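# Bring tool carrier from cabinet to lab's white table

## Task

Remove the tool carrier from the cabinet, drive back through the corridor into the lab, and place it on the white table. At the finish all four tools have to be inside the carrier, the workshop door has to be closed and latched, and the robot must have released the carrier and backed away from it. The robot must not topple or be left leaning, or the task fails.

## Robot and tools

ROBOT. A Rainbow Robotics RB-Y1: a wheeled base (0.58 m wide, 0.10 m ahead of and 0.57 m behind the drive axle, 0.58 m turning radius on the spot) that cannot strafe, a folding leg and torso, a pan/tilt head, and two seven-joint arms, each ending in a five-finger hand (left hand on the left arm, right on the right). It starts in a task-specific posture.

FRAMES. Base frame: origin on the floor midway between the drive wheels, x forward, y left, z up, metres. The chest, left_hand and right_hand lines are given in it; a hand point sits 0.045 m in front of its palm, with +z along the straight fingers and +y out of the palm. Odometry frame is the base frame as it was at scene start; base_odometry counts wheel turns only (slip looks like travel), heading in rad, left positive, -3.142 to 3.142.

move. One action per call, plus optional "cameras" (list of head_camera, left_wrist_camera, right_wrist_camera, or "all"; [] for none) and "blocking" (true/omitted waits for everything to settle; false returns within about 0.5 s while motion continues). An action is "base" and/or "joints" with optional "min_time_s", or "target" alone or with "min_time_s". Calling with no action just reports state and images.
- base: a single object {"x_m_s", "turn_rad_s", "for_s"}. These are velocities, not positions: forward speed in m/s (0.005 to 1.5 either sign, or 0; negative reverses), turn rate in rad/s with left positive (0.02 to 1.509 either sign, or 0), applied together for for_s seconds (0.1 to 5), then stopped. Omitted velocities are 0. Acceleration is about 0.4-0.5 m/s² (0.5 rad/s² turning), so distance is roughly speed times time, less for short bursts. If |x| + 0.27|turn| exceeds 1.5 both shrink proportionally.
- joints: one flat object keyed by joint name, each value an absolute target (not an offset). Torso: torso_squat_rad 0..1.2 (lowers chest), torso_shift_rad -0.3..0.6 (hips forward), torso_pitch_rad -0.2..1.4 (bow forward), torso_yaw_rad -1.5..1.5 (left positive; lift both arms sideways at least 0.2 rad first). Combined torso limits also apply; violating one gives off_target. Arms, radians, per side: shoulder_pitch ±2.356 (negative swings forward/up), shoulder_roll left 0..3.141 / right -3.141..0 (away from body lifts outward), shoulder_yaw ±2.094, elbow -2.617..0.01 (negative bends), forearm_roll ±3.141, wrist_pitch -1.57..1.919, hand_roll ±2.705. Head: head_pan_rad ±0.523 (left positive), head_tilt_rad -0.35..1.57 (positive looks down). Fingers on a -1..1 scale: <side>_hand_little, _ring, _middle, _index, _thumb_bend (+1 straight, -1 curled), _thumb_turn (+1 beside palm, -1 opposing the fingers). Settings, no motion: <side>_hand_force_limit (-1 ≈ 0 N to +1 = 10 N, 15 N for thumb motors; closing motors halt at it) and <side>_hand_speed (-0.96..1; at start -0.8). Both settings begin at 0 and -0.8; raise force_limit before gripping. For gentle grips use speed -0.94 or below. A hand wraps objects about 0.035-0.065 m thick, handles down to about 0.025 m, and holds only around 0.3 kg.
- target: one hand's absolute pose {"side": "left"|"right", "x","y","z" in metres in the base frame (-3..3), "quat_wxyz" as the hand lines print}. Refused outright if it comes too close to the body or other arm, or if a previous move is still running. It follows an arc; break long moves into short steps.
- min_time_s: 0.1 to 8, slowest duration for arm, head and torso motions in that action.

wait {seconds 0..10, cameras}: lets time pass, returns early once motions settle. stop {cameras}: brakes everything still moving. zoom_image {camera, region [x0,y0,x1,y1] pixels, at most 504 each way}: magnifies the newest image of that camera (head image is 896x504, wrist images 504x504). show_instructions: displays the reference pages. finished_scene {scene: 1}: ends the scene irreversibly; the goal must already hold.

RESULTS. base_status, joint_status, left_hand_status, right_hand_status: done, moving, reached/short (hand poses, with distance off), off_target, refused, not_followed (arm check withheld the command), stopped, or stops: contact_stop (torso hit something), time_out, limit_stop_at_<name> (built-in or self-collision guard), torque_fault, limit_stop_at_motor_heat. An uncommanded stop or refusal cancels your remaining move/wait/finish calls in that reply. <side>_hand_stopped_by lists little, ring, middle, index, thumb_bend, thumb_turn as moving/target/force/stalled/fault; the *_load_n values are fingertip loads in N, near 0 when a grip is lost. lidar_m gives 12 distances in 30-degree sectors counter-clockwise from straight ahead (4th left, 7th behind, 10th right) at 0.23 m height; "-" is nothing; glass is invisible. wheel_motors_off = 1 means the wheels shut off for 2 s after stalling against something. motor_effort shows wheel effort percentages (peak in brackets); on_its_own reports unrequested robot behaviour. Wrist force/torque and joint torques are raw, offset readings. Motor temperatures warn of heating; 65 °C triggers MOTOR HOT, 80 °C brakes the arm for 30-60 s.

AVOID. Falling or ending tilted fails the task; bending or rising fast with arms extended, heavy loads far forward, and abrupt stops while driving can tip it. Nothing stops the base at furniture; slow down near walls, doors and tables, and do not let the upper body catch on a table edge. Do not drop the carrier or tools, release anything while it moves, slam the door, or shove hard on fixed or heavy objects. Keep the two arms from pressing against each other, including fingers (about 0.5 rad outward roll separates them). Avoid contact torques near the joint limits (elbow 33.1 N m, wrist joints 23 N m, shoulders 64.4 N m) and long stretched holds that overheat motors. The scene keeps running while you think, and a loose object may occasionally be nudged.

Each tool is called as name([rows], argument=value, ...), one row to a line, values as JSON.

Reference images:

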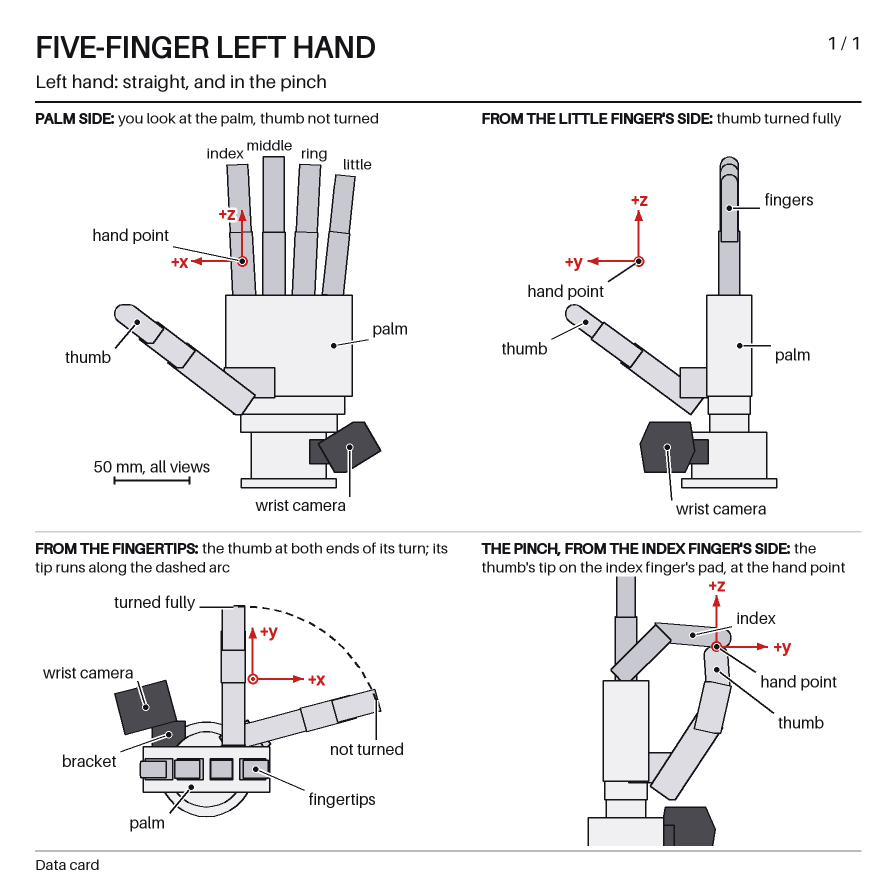

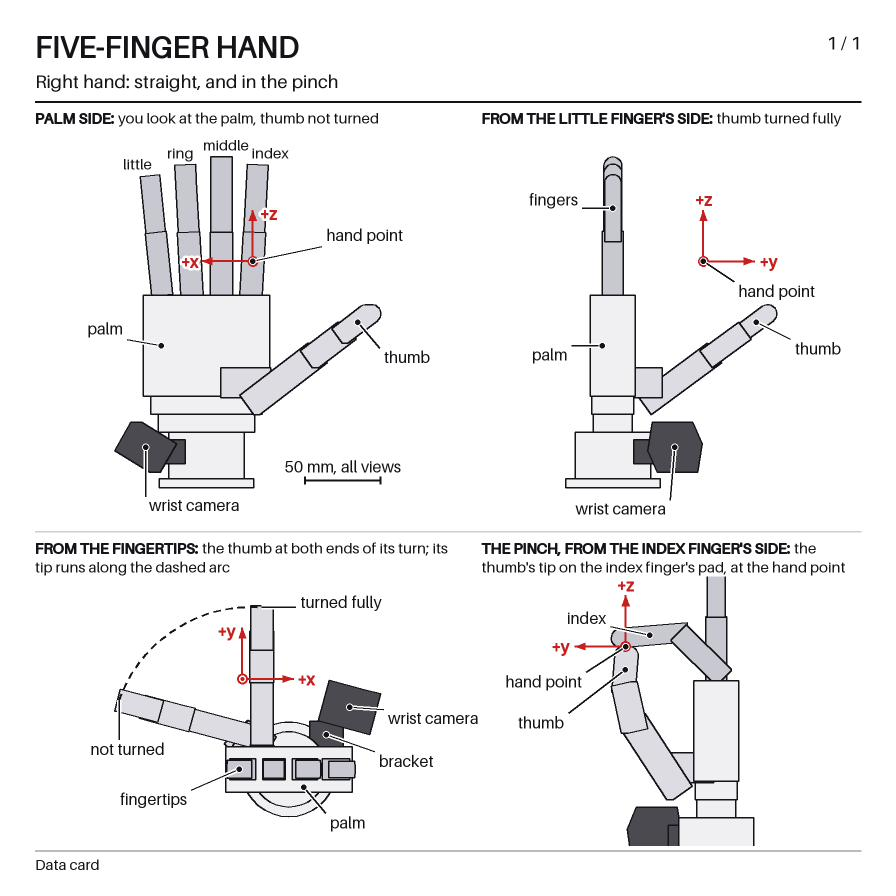

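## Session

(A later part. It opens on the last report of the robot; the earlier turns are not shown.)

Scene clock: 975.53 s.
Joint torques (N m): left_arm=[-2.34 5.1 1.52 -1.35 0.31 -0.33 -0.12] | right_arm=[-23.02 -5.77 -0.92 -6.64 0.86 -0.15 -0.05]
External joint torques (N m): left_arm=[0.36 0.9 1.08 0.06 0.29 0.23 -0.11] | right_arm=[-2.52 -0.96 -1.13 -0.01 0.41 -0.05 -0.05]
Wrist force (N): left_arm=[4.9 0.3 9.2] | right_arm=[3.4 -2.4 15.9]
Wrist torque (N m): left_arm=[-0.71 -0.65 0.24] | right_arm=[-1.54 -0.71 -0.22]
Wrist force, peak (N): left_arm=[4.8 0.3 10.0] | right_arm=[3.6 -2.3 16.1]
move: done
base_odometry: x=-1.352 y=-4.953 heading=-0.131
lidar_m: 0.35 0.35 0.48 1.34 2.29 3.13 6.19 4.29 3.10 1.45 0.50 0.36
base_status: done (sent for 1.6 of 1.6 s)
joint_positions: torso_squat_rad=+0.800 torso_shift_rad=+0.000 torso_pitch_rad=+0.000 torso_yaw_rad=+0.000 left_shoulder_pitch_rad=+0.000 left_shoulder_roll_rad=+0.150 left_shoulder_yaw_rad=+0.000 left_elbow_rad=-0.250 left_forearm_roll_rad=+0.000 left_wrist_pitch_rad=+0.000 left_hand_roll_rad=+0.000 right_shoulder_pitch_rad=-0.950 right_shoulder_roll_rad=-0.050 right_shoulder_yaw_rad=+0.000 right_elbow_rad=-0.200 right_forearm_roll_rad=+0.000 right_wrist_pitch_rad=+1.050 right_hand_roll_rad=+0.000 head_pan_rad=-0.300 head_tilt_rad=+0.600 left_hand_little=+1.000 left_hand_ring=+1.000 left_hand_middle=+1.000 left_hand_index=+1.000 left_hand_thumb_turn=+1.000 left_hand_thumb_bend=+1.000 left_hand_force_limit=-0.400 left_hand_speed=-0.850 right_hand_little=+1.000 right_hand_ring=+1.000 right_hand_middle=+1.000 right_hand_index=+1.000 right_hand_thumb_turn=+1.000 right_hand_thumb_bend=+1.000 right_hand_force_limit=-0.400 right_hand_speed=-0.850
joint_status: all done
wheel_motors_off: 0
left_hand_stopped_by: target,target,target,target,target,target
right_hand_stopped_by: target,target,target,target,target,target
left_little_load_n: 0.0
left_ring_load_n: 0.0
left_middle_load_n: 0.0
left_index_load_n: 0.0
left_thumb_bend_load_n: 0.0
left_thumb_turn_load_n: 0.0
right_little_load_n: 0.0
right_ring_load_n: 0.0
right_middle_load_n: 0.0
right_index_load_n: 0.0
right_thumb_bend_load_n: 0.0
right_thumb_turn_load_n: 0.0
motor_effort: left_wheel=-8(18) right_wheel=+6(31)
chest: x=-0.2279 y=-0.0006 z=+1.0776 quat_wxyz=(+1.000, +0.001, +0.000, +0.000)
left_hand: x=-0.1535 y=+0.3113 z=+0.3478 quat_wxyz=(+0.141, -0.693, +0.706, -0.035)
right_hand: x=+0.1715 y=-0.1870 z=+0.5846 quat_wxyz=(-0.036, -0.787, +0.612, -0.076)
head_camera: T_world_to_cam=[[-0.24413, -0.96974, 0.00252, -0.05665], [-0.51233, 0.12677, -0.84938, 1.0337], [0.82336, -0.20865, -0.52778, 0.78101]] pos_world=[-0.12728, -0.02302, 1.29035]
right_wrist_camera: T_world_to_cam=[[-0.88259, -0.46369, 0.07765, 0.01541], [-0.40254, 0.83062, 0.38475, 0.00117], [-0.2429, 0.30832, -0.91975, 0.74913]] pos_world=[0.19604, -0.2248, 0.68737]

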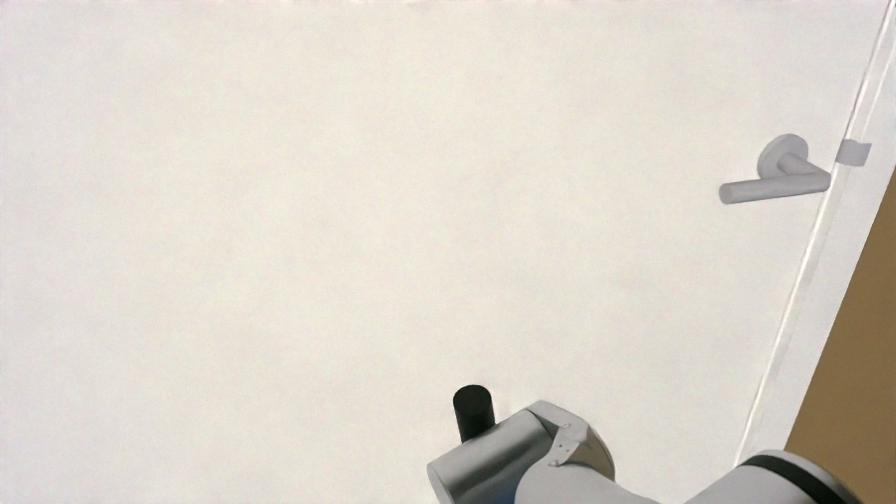

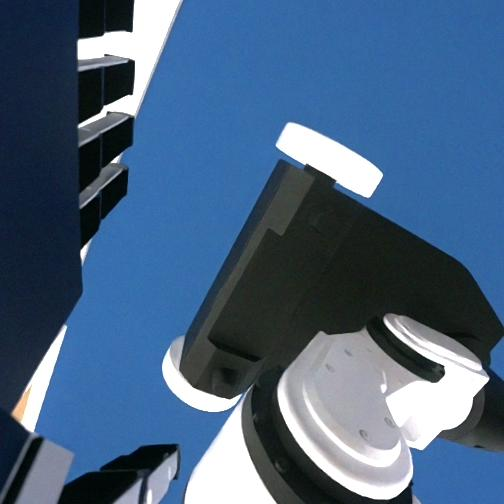

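move(base={"x_m_s": 0.05, "for_s": 0.7}, cameras=["head_camera"])

move(base={"x_m_s": 0.05, "for_s": 0.7}, cameras=["head_camera"])

Scene clock: 980.93 s.
Joint torques (N m): left_arm=[-2.53 5.1 1.75 -1.49 0.2 -0.21 -0.06] | right_arm=[-23.3 -4.94 -0.21 -7.3 0.79 -0.36 -0.28]
External joint torques (N m): left_arm=[0.16 0.9 1.3 -0.09 0.17 0.35 -0.06] | right_arm=[-2.8 -0.12 -0.42 -0.67 0.34 -0.26 -0.28]
Wrist force (N): left_arm=[4.5 0.5 8.9] | right_arm=[3.5 -2.3 15.7]
Wrist torque (N m): left_arm=[-0.66 -0.61 0.20] | right_arm=[-1.51 -0.72 -0.21]
Wrist force, peak (N): left_arm=[4.9 0.5 9.7] | right_arm=[3.5 -2.6 16.1]
move: done
base_odometry: x=-1.317 y=-4.957 heading=-0.132
lidar_m: 0.30 0.32 0.42 1.20 2.32 3.12 6.11 4.29 3.09 1.33 0.46 0.34
base_status: done (sent for 0.7 of 0.7 s)
joint_positions: torso_squat_rad=+0.800 torso_shift_rad=+0.000 torso_pitch_rad=+0.000 torso_yaw_rad=+0.000 left_shoulder_pitch_rad=+0.000 left_shoulder_roll_rad=+0.150 left_shoulder_yaw_rad=+0.000 left_elbow_rad=-0.250 left_forearm_roll_rad=+0.000 left_wrist_pitch_rad=+0.000 left_hand_roll_rad=+0.000 right_shoulder_pitch_rad=-0.950 right_shoulder_roll_rad=-0.050 right_shoulder_yaw_rad=+0.000 right_elbow_rad=-0.200 right_forearm_roll_rad=+0.000 right_wrist_pitch_rad=+1.050 right_hand_roll_rad=+0.000 head_pan_rad=-0.300 head_tilt_rad=+0.600 left_hand_little=+1.000 left_hand_ring=+1.000 left_hand_middle=+1.000 left_hand_index=+1.000 left_hand_thumb_turn=+1.000 left_hand_thumb_bend=+1.000 left_hand_force_limit=-0.400 left_hand_speed=-0.850 right_hand_little=+1.000 right_hand_ring=+1.000 right_hand_middle=+1.000 right_hand_index=+1.000 right_hand_thumb_turn=+1.000 right_hand_thumb_bend=+1.000 right_hand_force_limit=-0.400 right_hand_speed=-0.850
joint_status: not commanded
wheel_motors_off: 0
left_hand_stopped_by: target,target,target,target,target,target
right_hand_stopped_by: target,target,target,target,target,target
left_little_load_n: 0.0
left_ring_load_n: 0.0
left_middle_load_n: 0.0
left_index_load_n: 0.0
left_thumb_bend_load_n: 0.0
left_thumb_turn_load_n: 0.0
right_little_load_n: 0.0
right_ring_load_n: 0.0
right_middle_load_n: 0.0
right_index_load_n: 0.0
right_thumb_bend_load_n: 0.0
right_thumb_turn_load_n: 0.0
motor_effort: left_wheel=-7(18) right_wheel=+5(28)
chest: x=-0.2279 y=-0.0006 z=+1.0776 quat_wxyz=(+1.000, +0.001, +0.000, +0.000)
left_hand: x=-0.1535 y=+0.3113 z=+0.3478 quat_wxyz=(+0.141, -0.693, +0.706, -0.035)
right_hand: x=+0.1716 y=-0.1870 z=+0.5846 quat_wxyz=(-0.036, -0.787, +0.612, -0.076)
head_camera: T_world_to_cam=[[-0.24415, -0.96973, 0.00254, -0.05667], [-0.51238, 0.12678, -0.84935, 1.03366], [0.82332, -0.20867, -0.52782, 0.78106]] pos_world=[-0.12728, -0.02302, 1.29035]

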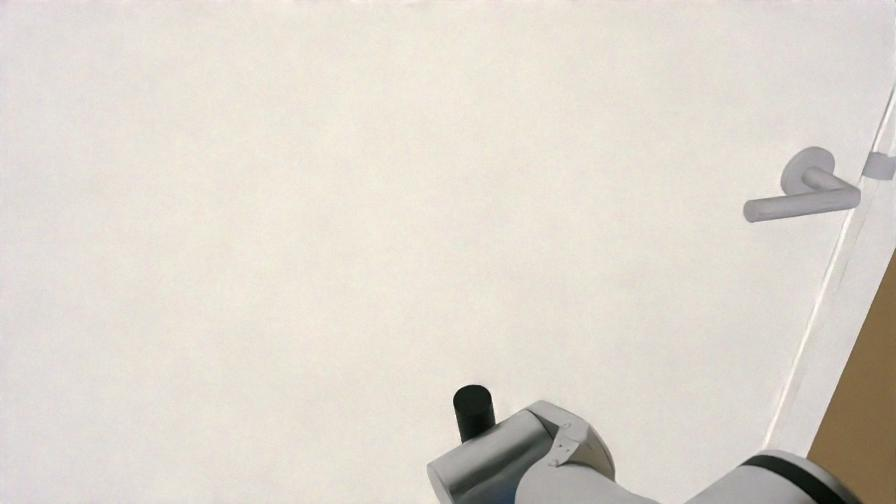

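Scene clock: 982.33 s.
Joint torques (N m): left_arm=[-2.39 5.21 1.76 -1.51 0.26 -0.27 -0.13] | right_arm=[-23.52 -5.21 -0.12 -7.56 0.78 -0.4 -0.02]
External joint torques (N m): left_arm=[0.3 1.02 1.32 -0.11 0.23 0.28 -0.12] | right_arm=[-3.02 -0.39 -0.33 -0.93 0.33 -0.31 -0.02]
Wrist force (N): left_arm=[4.7 0.5 9.1] | right_arm=[3.4 -2.3 15.9]
Wrist torque (N m): left_arm=[-0.65 -0.64 0.21] | right_arm=[-1.53 -0.70 -0.22]
Wrist force, peak (N): left_arm=[4.7 0.2 9.4] | right_arm=[3.6 -2.5 16.2]
move: done
base_odometry: x=-1.282 y=-4.962 heading=-0.133
lidar_m: 0.27 0.28 0.39 1.06 2.31 3.12 6.15 4.28 3.11 1.19 0.40 0.28
base_status: done (sent for 0.7 of 0.7 s)
joint_positions: torso_squat_rad=+0.800 torso_shift_rad=+0.000 torso_pitch_rad=+0.000 torso_yaw_rad=+0.000 left_shoulder_pitch_rad=+0.000 left_shoulder_roll_rad=+0.150 left_shoulder_yaw_rad=+0.000 left_elbow_rad=-0.250 left_forearm_roll_rad=+0.000 left_wrist_pitch_rad=+0.000 left_hand_roll_rad=+0.000 right_shoulder_pitch_rad=-0.950 right_shoulder_roll_rad=-0.050 right_shoulder_yaw_rad=+0.000 right_elbow_rad=-0.200 right_forearm_roll_rad=+0.000 right_wrist_pitch_rad=+1.050 right_hand_roll_rad=+0.000 head_pan_rad=-0.300 head_tilt_rad=+0.600 left_hand_little=+1.000 left_hand_ring=+1.000 left_hand_middle=+1.000 left_hand_index=+1.000 left_hand_thumb_turn=+1.000 left_hand_thumb_bend=+1.000 left_hand_force_limit=-0.400 left_hand_speed=-0.850 right_hand_little=+1.000 right_hand_ring=+1.000 right_hand_middle=+1.000 right_hand_index=+1.000 right_hand_thumb_turn=+1.000 right_hand_thumb_bend=+1.000 right_hand_force_limit=-0.400 right_hand_speed=-0.850
joint_status: not commanded
wheel_motors_off: 0
left_hand_stopped_by: target,target,target,target,target,target
right_hand_stopped_by: target,target,target,target,target,target
left_little_load_n: 0.0
left_ring_load_n: 0.0
left_middle_load_n: 0.0
left_index_load_n: 0.0
left_thumb_bend_load_n: 0.0
left_thumb_turn_load_n: 0.0
right_little_load_n: 0.0
right_ring_load_n: 0.0
right_middle_load_n: 0.0
right_index_load_n: 0.0
right_thumb_bend_load_n: 0.0
right_thumb_turn_load_n: -0.5
motor_effort: left_wheel=-8(19) right_wheel=+5(26)
chest: x=-0.2279 y=-0.0006 z=+1.0776 quat_wxyz=(+1.000, +0.001, +0.000, +0.000)
left_hand: x=-0.1536 y=+0.3113 z=+0.3478 quat_wxyz=(+0.141, -0.693, +0.706, -0.035)
right_hand: x=+0.1716 y=-0.1870 z=+0.5846 quat_wxyz=(-0.036, -0.787, +0.612, -0.076)
head_camera: T_world_to_cam=[[-0.24415, -0.96973, 0.00254, -0.05667], [-0.51238, 0.12678, -0.84935, 1.03366], [0.82332, -0.20867, -0.52782, 0.78106]] pos_world=[-0.12728, -0.02302, 1.29035]

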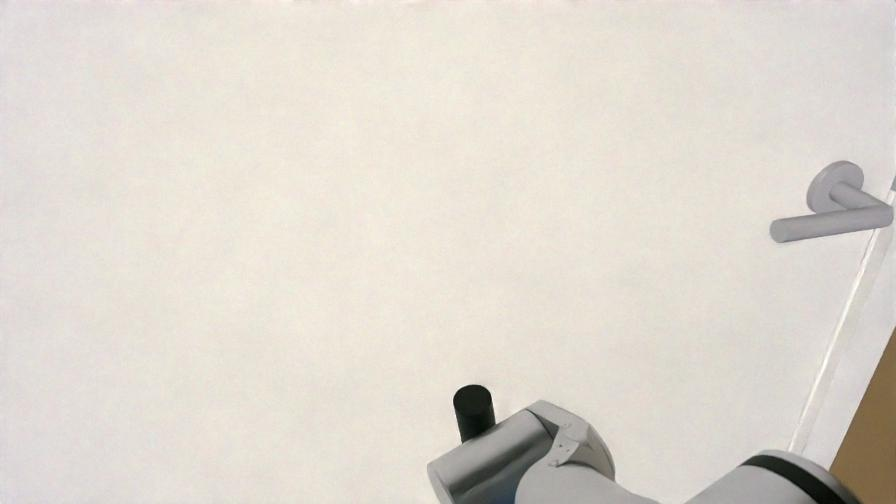

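move(base={"x_m_s": 0.03, "for_s": 0.7}, cameras=["head_camera"])

move(base={"x_m_s": 0.03, "for_s": 0.7}, cameras=["head_camera"])

Scene clock: 985.73 s.
Joint torques (N m): left_arm=[-3.03 5 1.57 -1.57 0.24 -0.24 -0.04] | right_arm=[-69.07 -27.07 -0.28 -36.36 1.44 -8.06 -0.11]
External joint torques (N m): left_arm=[-0.24 0.81 1.13 -0.13 0.21 0.32 -0.04] | right_arm=[-48.74 -22.39 -0.51 -29.82 1 -7.99 -0.12]
Wrist force (N): left_arm=[4.6 0.1 8.9] | right_arm=[3.4 -2.5 15.8]
Wrist torque (N m): left_arm=[-0.71 -0.64 0.21] | right_arm=[-1.54 -0.72 -0.23]
Wrist force, peak (N): left_arm=[5.1 0.3 9.4] | right_arm=[3.5 -2.4 16.1]
move: done
base_odometry: x=-1.263 y=-4.965 heading=-0.133
lidar_m: 0.25 0.26 0.37 0.98 2.29 3.11 - 4.31 3.11 1.12 0.39 0.27
base_status: done (sent for 0.7 of 0.7 s)
joint_positions: torso_squat_rad=+0.800 torso_shift_rad=-0.002 torso_pitch_rad=-0.003 torso_yaw_rad=-0.001 left_shoulder_pitch_rad=+0.000 left_shoulder_roll_rad=+0.150 left_shoulder_yaw_rad=+0.000 left_elbow_rad=-0.250 left_forearm_roll_rad=+0.000 left_wrist_pitch_rad=+0.000 left_hand_roll_rad=+0.000 right_shoulder_pitch_rad=-0.938 right_shoulder_roll_rad=-0.044 right_shoulder_yaw_rad=+0.000 right_elbow_rad=-0.193 right_forearm_roll_rad=+0.000 right_wrist_pitch_rad=+1.052 right_hand_roll_rad=+0.000 head_pan_rad=-0.300 head_tilt_rad=+0.600 left_hand_little=+1.000 left_hand_ring=+1.000 left_hand_middle=+1.000 left_hand_index=+1.000 left_hand_thumb_turn=+1.000 left_hand_thumb_bend=+1.000 left_hand_force_limit=-0.400 left_hand_speed=-0.850 right_hand_little=+1.000 right_hand_ring=+1.000 right_hand_middle=+1.000 right_hand_index=+1.000 right_hand_thumb_turn=+1.000 right_hand_thumb_bend=+1.000 right_hand_force_limit=-0.400 right_hand_speed=-0.850
joint_status: not commanded
wheel_motors_off: 0
left_hand_stopped_by: target,target,target,target,target,target
right_hand_stopped_by: target,target,target,target,target,target
left_little_load_n: 0.0
left_ring_load_n: 0.0
left_middle_load_n: 0.0
left_index_load_n: 0.0
left_thumb_bend_load_n: 0.0
left_thumb_turn_load_n: 0.0
right_little_load_n: 0.0
right_ring_load_n: -0.5
right_middle_load_n: 0.0
right_index_load_n: 0.0
right_thumb_bend_load_n: 0.0
right_thumb_turn_load_n: 0.0
motor_effort: left_wheel=+33(40) right_wheel=+29(52)
chest: x=-0.2299 y=-0.0005 z=+1.0774 quat_wxyz=(+1.000, +0.000, -0.001, +0.000)
left_hand: x=-0.1531 y=+0.3112 z=+0.3478 quat_wxyz=(+0.142, -0.693, +0.706, -0.036)
right_hand: x=+0.1604 y=-0.1863 z=+0.5798 quat_wxyz=(-0.042, -0.787, +0.612, -0.069)
head_camera: T_world_to_cam=[[-0.24492, -0.96954, 0.00201, -0.05673], [-0.50964, 0.12698, -0.85097, 1.03486], [0.82479, -0.20945, -0.52521, 0.78005]] pos_world=[-0.12987, -0.02302, 1.29044]

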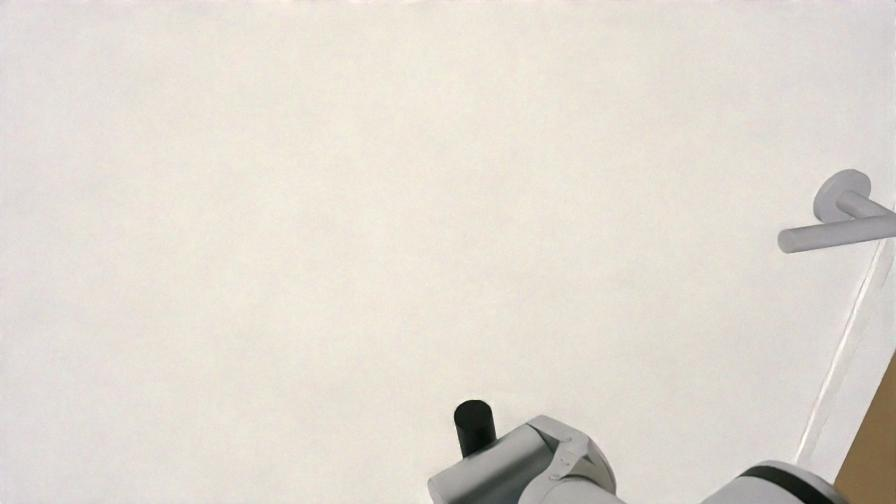

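Scene clock: 987.00 s.
Joint torques (N m): left_arm=[-2.79 4.9 1.43 -1.65 0.4 -0.29 -0.05] | right_arm=[-70.18 -35.2 -2.55 -33.27 -0.49 -0.36 -0.03]
External joint torques (N m): left_arm=[0.04 0.72 0.99 -0.2 0.37 0.27 -0.05] | right_arm=[-50.49 -30.8 -2.77 -26.99 -0.91 -0.37 -0.03]
Wrist force (N): left_arm=[4.3 0.5 9.2] | right_arm=[3.5 -2.8 15.8]
Wrist torque (N m): left_arm=[-0.65 -0.56 0.19] | right_arm=[-1.56 -0.72 -0.24]
Wrist force, peak (N): left_arm=[4.6 0.1 9.5] | right_arm=[3.6 -2.5 16.2]
move: done
base_odometry: x=-1.243 y=-4.967 heading=-0.132
lidar_m: 0.24 0.25 0.35 0.91 2.29 3.09 6.18 4.32 3.11 1.07 0.37 0.26
base_status: done (sent for 0.7 of 0.7 s)
joint_positions: torso_squat_rad=+0.800 torso_shift_rad=-0.002 torso_pitch_rad=-0.004 torso_yaw_rad=-0.001 left_shoulder_pitch_rad=+0.000 left_shoulder_roll_rad=+0.150 left_shoulder_yaw_rad=+0.000 left_elbow_rad=-0.250 left_forearm_roll_rad=+0.000 left_wrist_pitch_rad=+0.000 left_hand_roll_rad=+0.000 right_shoulder_pitch_rad=-0.895 right_shoulder_roll_rad=-0.042 right_shoulder_yaw_rad=+0.001 right_elbow_rad=-0.193 right_forearm_roll_rad=+0.000 right_wrist_pitch_rad=+1.050 right_hand_roll_rad=+0.000 head_pan_rad=-0.300 head_tilt_rad=+0.600 left_hand_little=+1.000 left_hand_ring=+1.000 left_hand_middle=+1.000 left_hand_index=+1.000 left_hand_thumb_turn=+1.000 left_hand_thumb_bend=+1.000 left_hand_force_limit=-0.400 left_hand_speed=-0.850 right_hand_little=+1.000 right_hand_ring=+1.000 right_hand_middle=+1.000 right_hand_index=+1.000 right_hand_thumb_turn=+1.000 right_hand_thumb_bend=+1.000 right_hand_force_limit=-0.400 right_hand_speed=-0.850
joint_status: not commanded
wheel_motors_off: 0
left_hand_stopped_by: target,target,target,target,target,target
right_hand_stopped_by: target,target,target,target,target,target
left_little_load_n: 0.0
left_ring_load_n: 0.0
left_middle_load_n: 0.0
left_index_load_n: 0.0
left_thumb_bend_load_n: 0.0
left_thumb_turn_load_n: 0.0
right_little_load_n: 0.0
right_ring_load_n: 0.0
right_middle_load_n: 0.0
right_index_load_n: 0.0
right_thumb_bend_load_n: 0.0
right_thumb_turn_load_n: 0.0
motor_effort: left_wheel=+48(61) right_wheel=+29(47)
chest: x=-0.2303 y=-0.0004 z=+1.0774 quat_wxyz=(+1.000, +0.000, -0.002, +0.000)
left_hand: x=-0.1530 y=+0.3112 z=+0.3478 quat_wxyz=(+0.142, -0.693, +0.706, -0.036)
right_hand: x=+0.1375 y=-0.1906 z=+0.5645 quat_wxyz=(-0.053, -0.784, +0.616, -0.054)
head_camera: T_world_to_cam=[[-0.24489, -0.96955, 0.00193, -0.05667], [-0.50908, 0.12688, -0.85132, 1.03506], [0.82515, -0.20946, -0.52465, 0.77989]] pos_world=[-0.13048, -0.02292, 1.29044]

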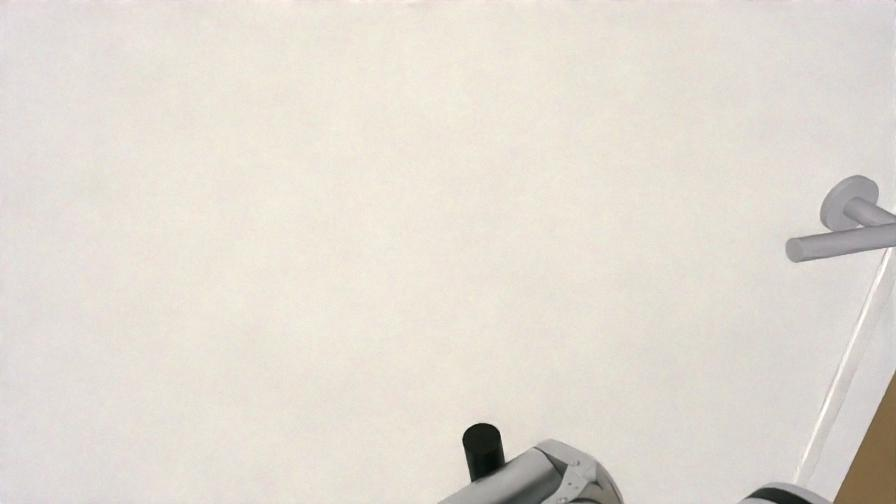

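move(base={"x_m_s": -0.1, "for_s": 4}, joints={"head_pan_rad": -0.4, "head_tilt_rad": 0.6}, cameras=["head_camera"])

zoom_image(camera="head_camera", region=[500, 0, 896, 400])

Scene clock: 997.60 s.
Joint torques (N m): left_arm=[-2.64 4.88 1.72 -1.55 0.33 -0.27 -0.13] | right_arm=[-23.26 -6.09 -1.13 -7.31 0.69 -0.42 -0.15]
External joint torques (N m): left_arm=[0.07 0.68 1.28 -0.15 0.3 0.28 -0.12] | right_arm=[-2.75 -1.28 -1.34 -0.68 0.24 -0.33 -0.16]
Wrist force (N): left_arm=[4.4 0.4 9.0] | right_arm=[3.5 -2.4 15.9]
Wrist torque (N m): left_arm=[-0.69 -0.61 0.19] | right_arm=[-1.56 -0.73 -0.22]
Wrist force, peak (N): left_arm=[4.7 0.3 9.7] | right_arm=[3.6 -2.2 16.5]
move: done
base_odometry: x=-1.639 y=-4.914 heading=-0.134
lidar_m: 0.64 0.67 0.89 2.21 2.29 3.07 5.90 4.36 3.12 2.84 0.96 0.68
base_status: done (sent for 4 of 4 s)
joint_positions: torso_squat_rad=+0.800 torso_shift_rad=+0.000 torso_pitch_rad=+0.000 torso_yaw_rad=+0.000 left_shoulder_pitch_rad=+0.000 left_shoulder_roll_rad=+0.150 left_shoulder_yaw_rad=+0.000 left_elbow_rad=-0.250 left_forearm_roll_rad=+0.000 left_wrist_pitch_rad=+0.000 left_hand_roll_rad=+0.000 right_shoulder_pitch_rad=-0.950 right_shoulder_roll_rad=-0.050 right_shoulder_yaw_rad=+0.000 right_elbow_rad=-0.200 right_forearm_roll_rad=+0.000 right_wrist_pitch_rad=+1.050 right_hand_roll_rad=+0.000 head_pan_rad=-0.400 head_tilt_rad=+0.600 left_hand_little=+1.000 left_hand_ring=+1.000 left_hand_middle=+1.000 left_hand_index=+1.000 left_hand_thumb_turn=+1.000 left_hand_thumb_bend=+1.000 left_hand_force_limit=-0.400 left_hand_speed=-0.850 right_hand_little=+1.000 right_hand_ring=+1.000 right_hand_middle=+1.000 right_hand_index=+1.000 right_hand_thumb_turn=+1.000 right_hand_thumb_bend=+1.000 right_hand_force_limit=-0.400 right_hand_speed=-0.850
joint_status: all done
wheel_motors_off: 0
left_hand_stopped_by: target,target,target,target,target,target
right_hand_stopped_by: target,target,target,target,target,target
left_little_load_n: 0.0
left_ring_load_n: 0.0
left_middle_load_n: 0.0
left_index_load_n: 0.0
left_thumb_bend_load_n: 0.0
left_thumb_turn_load_n: 0.0
right_little_load_n: 0.0
right_ring_load_n: 0.0
right_middle_load_n: 0.0
right_index_load_n: 0.0
right_thumb_bend_load_n: 0.0
right_thumb_turn_load_n: 0.0
motor_effort: left_wheel=-14(34) right_wheel=+18(30)
chest: x=-0.2281 y=-0.0006 z=+1.0776 quat_wxyz=(+1.000, +0.001, +0.000, +0.000)
left_hand: x=-0.1536 y=+0.3113 z=+0.3478 quat_wxyz=(+0.141, -0.693, +0.706, -0.035)
right_hand: x=+0.1715 y=-0.1870 z=+0.5846 quat_wxyz=(-0.036, -0.787, +0.612, -0.076)
head_camera: T_world_to_cam=[[-0.33974, -0.94052, 0.00251, -0.07641], [-0.49704, 0.17727, -0.84943, 1.0369], [0.79846, -0.28984, -0.5277, 0.77579]] pos_world=[-0.13002, -0.03083, 1.29035]

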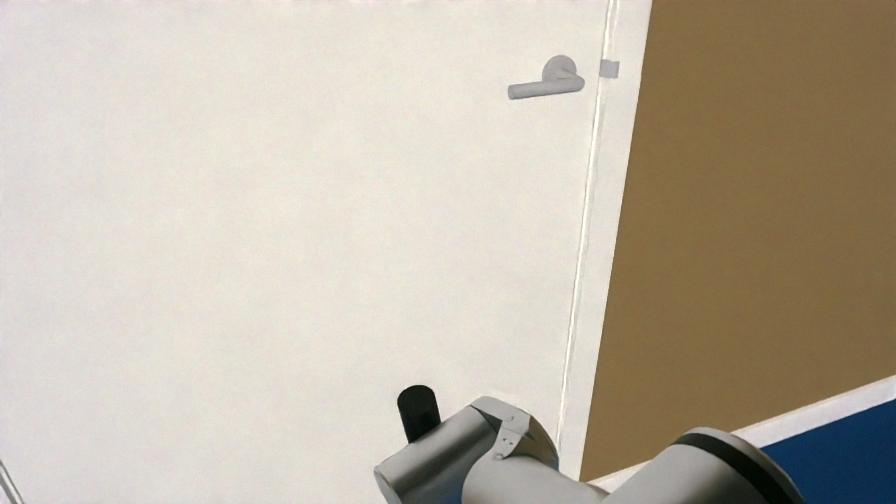

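Scaled by 1.260 from the camera's image (finer frame: 1280x720).

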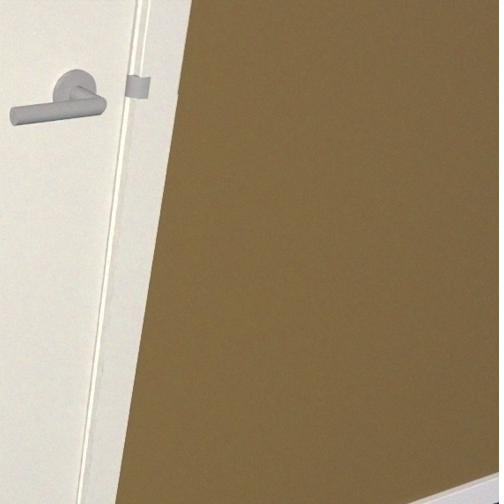

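move(joints={"head_pan_rad": -0.4, "head_tilt_rad": 0.35, "right_shoulder_pitch_rad": 0, "right_shoulder_roll_rad": -0.15, "right_elbow_rad": -0.25, "right_wrist_pitch_rad": 0}, min_time_s=2.5, cameras=["head_camera"])

zoom_image(camera="head_camera", region=[520, 120, 680, 280])

Scene clock: 1008.30 s.
Joint torques (N m): left_arm=[-2.78 5.26 1.87 -1.7 0.29 -0.3 -0.09] | right_arm=[-3.18 -5.2 -2.01 -2.13 0.29 -0.74 -0.27]
External joint torques (N m): left_arm=[-0.08 1.07 1.43 -0.3 0.26 0.26 -0.08] | right_arm=[-0.52 -0.61 -1.58 -0.81 0.25 -0.22 -0.28]
Wrist force (N): left_arm=[4.5 0.6 9.0] | right_arm=[3.6 -1.2 15.6]
Wrist torque (N m): left_arm=[-0.67 -0.61 0.18] | right_arm=[-1.44 -0.72 -0.16]
Wrist force, peak (N): left_arm=[4.6 0.5 10.1] | right_arm=[3.8 -1.5 16.2]
move: done
base_odometry: x=-1.639 y=-4.914 heading=-0.134
lidar_m: 0.63 0.67 0.90 2.22 2.29 3.06 5.90 4.35 3.11 2.84 0.96 0.68
base_status: not commanded
joint_positions: torso_squat_rad=+0.800 torso_shift_rad=+0.000 torso_pitch_rad=+0.000 torso_yaw_rad=+0.000 left_shoulder_pitch_rad=+0.000 left_shoulder_roll_rad=+0.150 left_shoulder_yaw_rad=+0.000 left_elbow_rad=-0.250 left_forearm_roll_rad=+0.000 left_wrist_pitch_rad=+0.000 left_hand_roll_rad=+0.000 right_shoulder_pitch_rad=+0.000 right_shoulder_roll_rad=-0.150 right_shoulder_yaw_rad=+0.000 right_elbow_rad=-0.250 right_forearm_roll_rad=+0.000 right_wrist_pitch_rad=+0.000 right_hand_roll_rad=+0.000 head_pan_rad=-0.400 head_tilt_rad=+0.350 left_hand_little=+1.000 left_hand_ring=+1.000 left_hand_middle=+1.000 left_hand_index=+1.000 left_hand_thumb_turn=+1.000 left_hand_thumb_bend=+1.000 left_hand_force_limit=-0.400 left_hand_speed=-0.850 right_hand_little=+1.000 right_hand_ring=+1.000 right_hand_middle=+1.000 right_hand_index=+1.000 right_hand_thumb_turn=+1.000 right_hand_thumb_bend=+1.000 right_hand_force_limit=-0.400 right_hand_speed=-0.850
joint_status: all done
wheel_motors_off: 0
left_hand_stopped_by: target,target,target,target,target,target
right_hand_stopped_by: target,target,target,target,target,target
left_little_load_n: -0.5
left_ring_load_n: 0.0
left_middle_load_n: 0.0
left_index_load_n: 0.0
left_thumb_bend_load_n: 0.0
left_thumb_turn_load_n: 0.0
right_little_load_n: 0.0
right_ring_load_n: 0.0
right_middle_load_n: 0.0
right_index_load_n: 0.0
right_thumb_bend_load_n: 0.0
right_thumb_turn_load_n: 0.0
motor_effort: left_wheel=-14(16) right_wheel=+18(19)
chest: x=-0.2280 y=-0.0006 z=+1.0776 quat_wxyz=(+1.000, +0.001, +0.000, +0.000)
left_hand: x=-0.1536 y=+0.3113 z=+0.3478 quat_wxyz=(+0.141, -0.693, +0.706, -0.035)
right_hand: x=-0.1536 y=-0.3109 z=+0.3472 quat_wxyz=(+0.036, -0.706, +0.693, -0.140)
head_camera: T_world_to_cam=[[-0.34211, -0.93953, 0.01563, -0.09368], [-0.28847, 0.08918, -0.95332, 1.21256], [0.89428, -0.33065, -0.30154, 0.50654]] pos_world=[-0.13524, -0.02866, 1.31017]

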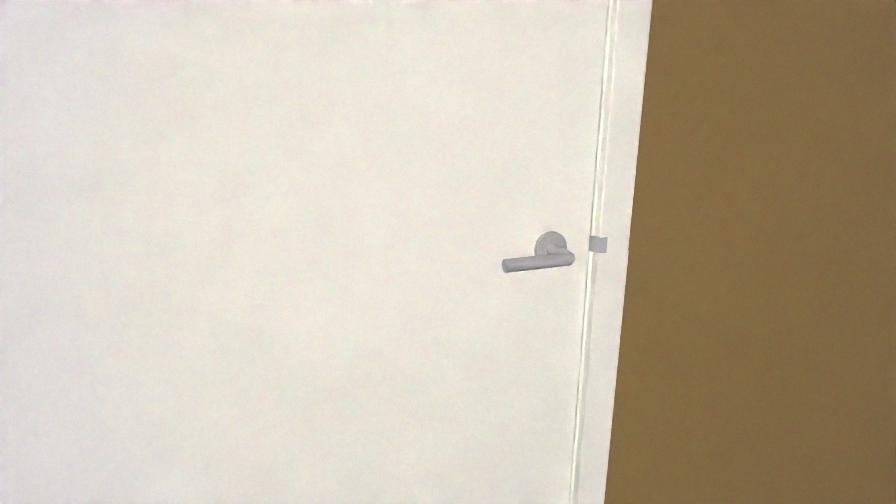

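Scaled by 3.150 from the camera's image (finer frame: 1280x720).

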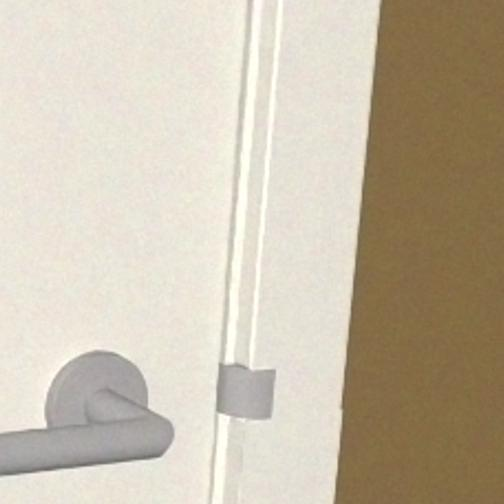

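zoom_image(camera="head_camera", region=[560, 0, 640, 120])

move(joints={"right_shoulder_pitch_rad": -0.95, "right_shoulder_roll_rad": -0.3, "right_elbow_rad": -0.2, "right_wrist_pitch_rad": 1.05, "head_tilt_rad": 0.6}, min_time_s=2.5, cameras=["head_camera"])

Scaled by 4.200 from the camera's image (finer frame: 1280x720).

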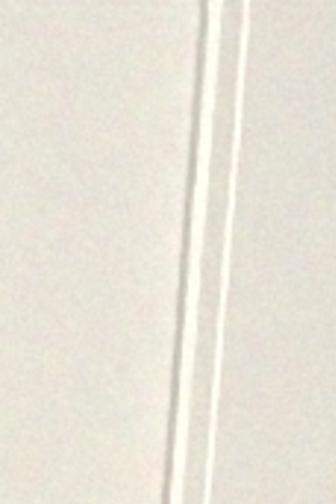

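Scene clock: 1025.70 s.
Joint torques (N m): left_arm=[-2.85 4.87 1.65 -1.51 0.3 -0.28 0] | right_arm=[-24.21 -8.84 -0.86 -6.87 1.03 -0.01 -0.04]
External joint torques (N m): left_arm=[-0.15 0.67 1.2 -0.11 0.27 0.28 0.01] | right_arm=[-2.87 0.07 -1 -0.17 0.32 0.18 -0.04]
Wrist force (N): left_arm=[4.6 0.2 9.4] | right_arm=[2.6 -2.0 15.7]
Wrist torque (N m): left_arm=[-0.72 -0.62 0.20] | right_arm=[-1.49 -0.65 -0.26]
Wrist force, peak (N): left_arm=[4.9 0.4 9.6] | right_arm=[3.3 -1.5 16.3]
move: done
base_odometry: x=-1.639 y=-4.914 heading=-0.134
lidar_m: 0.64 0.66 0.90 2.21 2.29 3.08 5.91 4.37 3.12 2.85 0.96 0.68
base_status: not commanded
joint_positions: torso_squat_rad=+0.800 torso_shift_rad=+0.000 torso_pitch_rad=+0.000 torso_yaw_rad=+0.000 left_shoulder_pitch_rad=+0.000 left_shoulder_roll_rad=+0.150 left_shoulder_yaw_rad=+0.000 left_elbow_rad=-0.250 left_forearm_roll_rad=+0.000 left_wrist_pitch_rad=+0.000 left_hand_roll_rad=+0.000 right_shoulder_pitch_rad=-0.950 right_shoulder_roll_rad=-0.300 right_shoulder_yaw_rad=+0.000 right_elbow_rad=-0.200 right_forearm_roll_rad=+0.000 right_wrist_pitch_rad=+1.050 right_hand_roll_rad=+0.000 head_pan_rad=-0.400 head_tilt_rad=+0.600 left_hand_little=+1.000 left_hand_ring=+1.000 left_hand_middle=+1.000 left_hand_index=+1.000 left_hand_thumb_turn=+1.000 left_hand_thumb_bend=+1.000 left_hand_force_limit=-0.400 left_hand_speed=-0.850 right_hand_little=+1.000 right_hand_ring=+1.000 right_hand_middle=+1.000 right_hand_index=+1.000 right_hand_thumb_turn=+1.000 right_hand_thumb_bend=+1.000 right_hand_force_limit=-0.400 right_hand_speed=-0.850
joint_status: all done
wheel_motors_off: 0
left_hand_stopped_by: target,target,target,target,target,target
right_hand_stopped_by: target,target,target,target,target,target
left_little_load_n: 0.0
left_ring_load_n: 0.0
left_middle_load_n: 0.0
left_index_load_n: 0.0
left_thumb_bend_load_n: 0.0
left_thumb_turn_load_n: 0.0
right_little_load_n: 0.0
right_ring_load_n: 0.0
right_middle_load_n: 0.0
right_index_load_n: 0.0
right_thumb_bend_load_n: 0.0
right_thumb_turn_load_n: 0.0
motor_effort: left_wheel=-15(16) right_wheel=+18(19)
chest: x=-0.2280 y=-0.0006 z=+1.0776 quat_wxyz=(+1.000, +0.001, +0.000, +0.000)
left_hand: x=-0.1536 y=+0.3113 z=+0.3478 quat_wxyz=(+0.141, -0.693, +0.706, -0.035)
right_hand: x=+0.2013 y=-0.3478 z=+0.6203 quat_wxyz=(-0.079, -0.717, +0.678, -0.144)
head_camera: T_world_to_cam=[[-0.33974, -0.94052, 0.00251, -0.07641], [-0.49704, 0.17727, -0.84943, 1.0369], [0.79846, -0.28984, -0.5277, 0.77579]] pos_world=[-0.13002, -0.03083, 1.29035]

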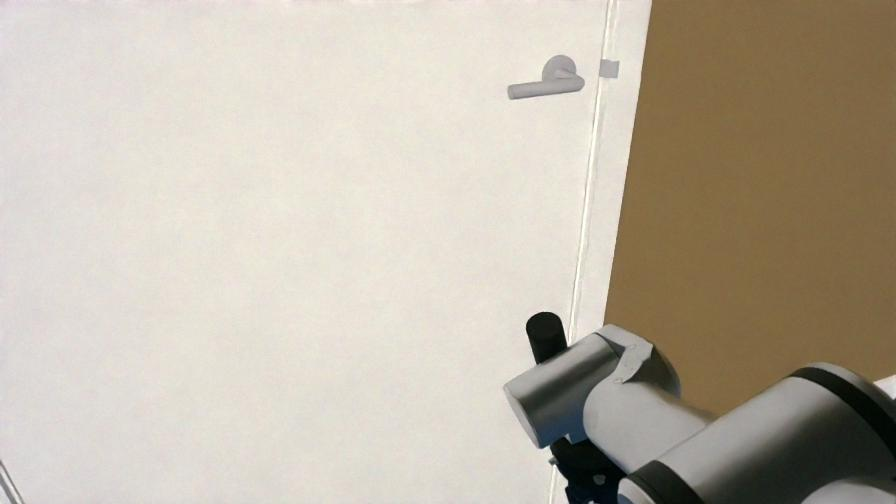

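move(base={"x_m_s": 0.1, "for_s": 3.4}, cameras=["head_camera"])

move(base={"x_m_s": 0.03, "for_s": 0.5}, cameras=["head_camera"])

Scene clock: 1034.50 s.
Joint torques (N m): left_arm=[-2.46 4.93 1.79 -1.6 0.27 -0.3 -0.11] | right_arm=[-24.13 -8.73 -1.12 -7.35 1.17 -0.23 -0.23]
External joint torques (N m): left_arm=[0.23 0.73 1.35 -0.19 0.25 0.26 -0.1] | right_arm=[-2.8 0.18 -1.26 -0.66 0.46 -0.04 -0.24]
Wrist force (N): left_arm=[4.6 0.2 9.1] | right_arm=[2.6 -2.0 15.6]
Wrist torque (N m): left_arm=[-0.72 -0.63 0.22] | right_arm=[-1.50 -0.66 -0.25]
Wrist force, peak (N): left_arm=[4.4 0.1 9.9] | right_arm=[2.6 -2.3 15.9]
move: done
base_odometry: x=-1.302 y=-4.960 heading=-0.135
lidar_m: 0.29 0.31 0.42 1.09 2.30 3.08 6.25 4.36 3.11 1.37 0.46 0.31
base_status: done (sent for 3.4 of 3.4 s)
joint_positions: torso_squat_rad=+0.800 torso_shift_rad=+0.000 torso_pitch_rad=+0.000 torso_yaw_rad=+0.000 left_shoulder_pitch_rad=+0.000 left_shoulder_roll_rad=+0.150 left_shoulder_yaw_rad=+0.000 left_elbow_rad=-0.250 left_forearm_roll_rad=+0.000 left_wrist_pitch_rad=+0.000 left_hand_roll_rad=+0.000 right_shoulder_pitch_rad=-0.950 right_shoulder_roll_rad=-0.300 right_shoulder_yaw_rad=+0.000 right_elbow_rad=-0.200 right_forearm_roll_rad=+0.000 right_wrist_pitch_rad=+1.050 right_hand_roll_rad=+0.000 head_pan_rad=-0.400 head_tilt_rad=+0.600 left_hand_little=+1.000 left_hand_ring=+1.000 left_hand_middle=+1.000 left_hand_index=+1.000 left_hand_thumb_turn=+1.000 left_hand_thumb_bend=+1.000 left_hand_force_limit=-0.400 left_hand_speed=-0.850 right_hand_little=+1.000 right_hand_ring=+1.000 right_hand_middle=+1.000 right_hand_index=+1.000 right_hand_thumb_turn=+1.000 right_hand_thumb_bend=+1.000 right_hand_force_limit=-0.400 right_hand_speed=-0.850
joint_status: not commanded
wheel_motors_off: 0
left_hand_stopped_by: target,target,target,target,target,target
right_hand_stopped_by: target,target,target,target,target,target
left_little_load_n: 0.0
left_ring_load_n: 0.0
left_middle_load_n: 0.0
left_index_load_n: 0.0
left_thumb_bend_load_n: 0.0
left_thumb_turn_load_n: 0.0
right_little_load_n: 0.0
right_ring_load_n: 0.0
right_middle_load_n: 0.0
right_index_load_n: 0.0
right_thumb_bend_load_n: 0.0
right_thumb_turn_load_n: 0.0
motor_effort: left_wheel=-16(34) right_wheel=+11(34)
chest: x=-0.2279 y=-0.0006 z=+1.0776 quat_wxyz=(+1.000, +0.001, +0.000, +0.000)
left_hand: x=-0.1536 y=+0.3113 z=+0.3478 quat_wxyz=(+0.141, -0.693, +0.706, -0.035)
right_hand: x=+0.2013 y=-0.3478 z=+0.6203 quat_wxyz=(-0.079, -0.717, +0.678, -0.144)
head_camera: T_world_to_cam=[[-0.33975, -0.94051, 0.00256, -0.07644], [-0.49722, 0.1773, -0.84931, 1.03678], [0.79834, -0.28983, -0.52788, 0.77594]] pos_world=[-0.12992, -0.03083, 1.29035]

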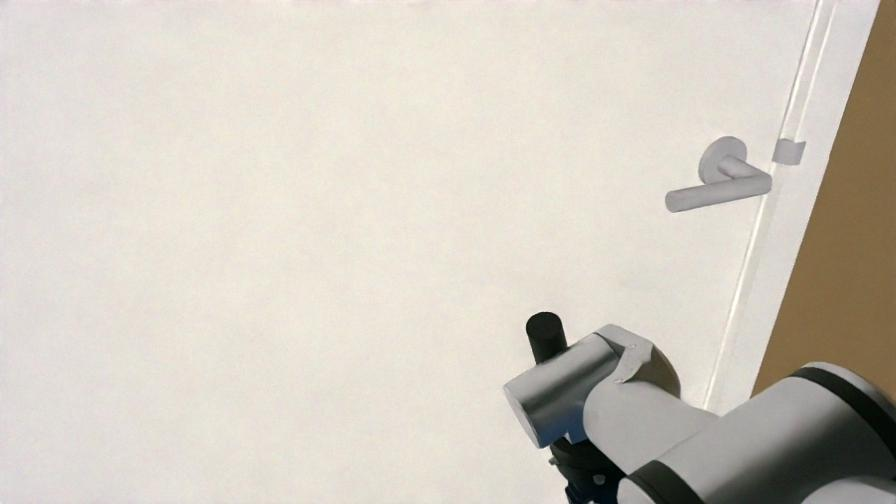

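Scene clock: 1035.50 s.
Joint torques (N m): left_arm=[-2.41 5.3 1.59 -1.41 0.38 -0.26 -0.01] | right_arm=[-24.3 -8.69 -0.79 -7.66 1.05 -0.28 -0.34]
External joint torques (N m): left_arm=[0.29 1.1 1.15 0 0.35 0.29 -0.01] | right_arm=[-2.97 0.22 -0.93 -0.96 0.35 -0.09 -0.35]
Wrist force (N): left_arm=[4.7 0.6 9.5] | right_arm=[2.8 -2.1 15.7]
Wrist torque (N m): left_arm=[-0.67 -0.62 0.22] | right_arm=[-1.51 -0.68 -0.25]
Wrist force, peak (N): left_arm=[4.6 0.2 9.6] | right_arm=[2.5 -1.9 16.2]
move: done
base_odometry: x=-1.287 y=-4.962 heading=-0.137
lidar_m: 0.29 0.29 0.40 1.03 2.29 3.08 6.25 4.36 3.12 1.31 0.42 0.31
base_status: done (sent for 0.5 of 0.5 s)
joint_positions: torso_squat_rad=+0.800 torso_shift_rad=+0.000 torso_pitch_rad=+0.000 torso_yaw_rad=+0.000 left_shoulder_pitch_rad=+0.000 left_shoulder_roll_rad=+0.150 left_shoulder_yaw_rad=+0.000 left_elbow_rad=-0.250 left_forearm_roll_rad=+0.000 left_wrist_pitch_rad=+0.000 left_hand_roll_rad=+0.000 right_shoulder_pitch_rad=-0.950 right_shoulder_roll_rad=-0.300 right_shoulder_yaw_rad=+0.000 right_elbow_rad=-0.200 right_forearm_roll_rad=+0.000 right_wrist_pitch_rad=+1.050 right_hand_roll_rad=+0.000 head_pan_rad=-0.400 head_tilt_rad=+0.600 left_hand_little=+1.000 left_hand_ring=+1.000 left_hand_middle=+1.000 left_hand_index=+1.000 left_hand_thumb_turn=+1.000 left_hand_thumb_bend=+1.000 left_hand_force_limit=-0.400 left_hand_speed=-0.850 right_hand_little=+1.000 right_hand_ring=+1.000 right_hand_middle=+1.000 right_hand_index=+1.000 right_hand_thumb_turn=+1.000 right_hand_thumb_bend=+1.000 right_hand_force_limit=-0.400 right_hand_speed=-0.850
joint_status: not commanded
wheel_motors_off: 0
left_hand_stopped_by: target,target,target,target,target,target
right_hand_stopped_by: target,target,target,target,target,target
left_little_load_n: 0.0
left_ring_load_n: 0.0
left_middle_load_n: 0.0
left_index_load_n: 0.0
left_thumb_bend_load_n: 0.0
left_thumb_turn_load_n: -0.5
right_little_load_n: 0.0
right_ring_load_n: 0.0
right_middle_load_n: 0.0
right_index_load_n: 0.0
right_thumb_bend_load_n: 0.0
right_thumb_turn_load_n: 0.0
motor_effort: left_wheel=-9(21) right_wheel=+8(28)
chest: x=-0.2280 y=-0.0006 z=+1.0776 quat_wxyz=(+1.000, +0.001, +0.000, +0.000)
left_hand: x=-0.1535 y=+0.3113 z=+0.3478 quat_wxyz=(+0.141, -0.693, +0.706, -0.035)
right_hand: x=+0.2011 y=-0.3479 z=+0.6202 quat_wxyz=(-0.079, -0.717, +0.678, -0.144)
head_camera: T_world_to_cam=[[-0.3398, -0.9405, 0.00248, -0.07634], [-0.49712, 0.17737, -0.84936, 1.03685], [0.79838, -0.28984, -0.52781, 0.77585]] pos_world=[-0.12992, -0.03083, 1.29035]

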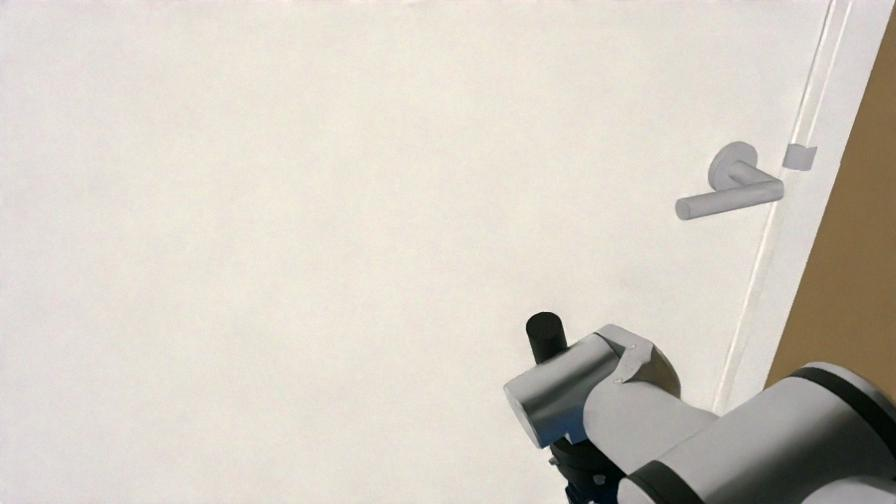

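move(base={"x_m_s": 0.03, "for_s": 0.6}, joints={"head_pan_rad": -0.3}, cameras=["head_camera"])

Scene clock: 1041.90 s.
Joint torques (N m): left_arm=[-2.81 4.93 1.35 -1.68 0.29 -0.19 -0.1] | right_arm=[-70.61 -13.06 -1.09 -33.33 1.12 -7.97 -0.25]
External joint torques (N m): left_arm=[-0.01 0.74 0.91 -0.24 0.27 0.37 -0.1] | right_arm=[-49.48 -4.16 -1.25 -26.74 0.42 -7.82 -0.26]
Wrist force (N): left_arm=[4.6 0.4 8.8] | right_arm=[2.7 -2.2 15.8]
Wrist torque (N m): left_arm=[-0.66 -0.63 0.21] | right_arm=[-1.51 -0.66 -0.26]
Wrist force, peak (N): left_arm=[4.7 0.2 9.6] | right_arm=[2.8 -2.0 16.1]
move: done
base_odometry: x=-1.270 y=-4.964 heading=-0.137
lidar_m: 0.27 0.28 0.37 0.99 2.29 3.05 - 4.38 3.13 1.28 0.41 0.29
base_status: done (sent for 0.6 of 0.6 s)
joint_positions: torso_squat_rad=+0.800 torso_shift_rad=-0.002 torso_pitch_rad=-0.003 torso_yaw_rad=-0.001 left_shoulder_pitch_rad=+0.000 left_shoulder_roll_rad=+0.150 left_shoulder_yaw_rad=+0.000 left_elbow_rad=-0.250 left_forearm_roll_rad=+0.000 left_wrist_pitch_rad=+0.000 left_hand_roll_rad=+0.000 right_shoulder_pitch_rad=-0.935 right_shoulder_roll_rad=-0.299 right_shoulder_yaw_rad=+0.000 right_elbow_rad=-0.193 right_forearm_roll_rad=+0.000 right_wrist_pitch_rad=+1.052 right_hand_roll_rad=+0.000 head_pan_rad=-0.300 head_tilt_rad=+0.600 left_hand_little=+1.000 left_hand_ring=+1.000 left_hand_middle=+1.000 left_hand_index=+1.000 left_hand_thumb_turn=+1.000 left_hand_thumb_bend=+1.000 left_hand_force_limit=-0.400 left_hand_speed=-0.850 right_hand_little=+1.000 right_hand_ring=+1.000 right_hand_middle=+1.000 right_hand_index=+1.000 right_hand_thumb_turn=+1.000 right_hand_thumb_bend=+1.000 right_hand_force_limit=-0.400 right_hand_speed=-0.850
joint_status: all done
wheel_motors_off: 0
left_hand_stopped_by: target,target,target,target,target,target
right_hand_stopped_by: target,target,target,target,target,target
left_little_load_n: 0.0
left_ring_load_n: -0.5
left_middle_load_n: 0.0
left_index_load_n: 0.0
left_thumb_bend_load_n: 0.0
left_thumb_turn_load_n: 0.0
right_little_load_n: -0.5
right_ring_load_n: 0.0
right_middle_load_n: 0.0
right_index_load_n: 0.0
right_thumb_bend_load_n: 0.0
right_thumb_turn_load_n: 0.0
motor_effort: left_wheel=+22(32) right_wheel=+29(59)
chest: x=-0.2298 y=-0.0005 z=+1.0774 quat_wxyz=(+1.000, +0.000, -0.001, -0.001)
left_hand: x=-0.1528 y=+0.3111 z=+0.3478 quat_wxyz=(+0.142, -0.692, +0.707, -0.036)
right_hand: x=+0.1890 y=-0.3503 z=+0.6144 quat_wxyz=(-0.086, -0.715, +0.680, -0.137)
head_camera: T_world_to_cam=[[-0.24559, -0.96937, 0.00209, -0.05688], [-0.50959, 0.12727, -0.85095, 1.0349], [0.82463, -0.21005, -0.52524, 0.77997]] pos_world=[-0.12977, -0.02302, 1.29044]

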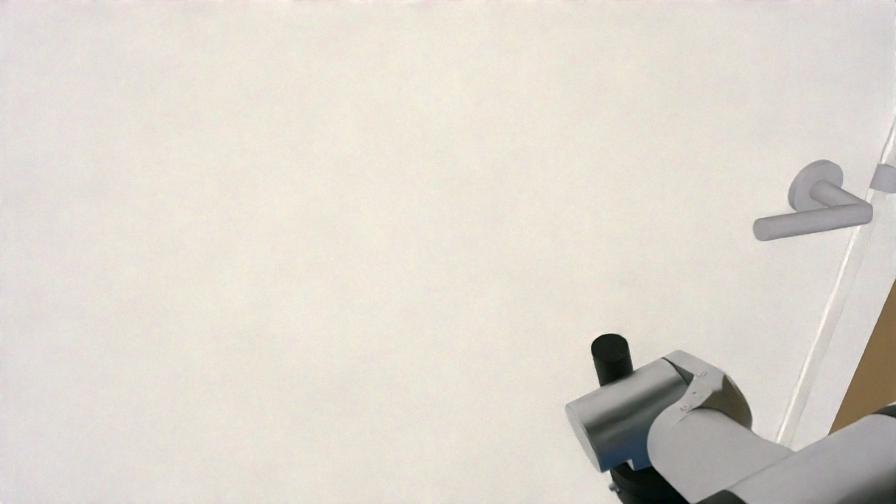

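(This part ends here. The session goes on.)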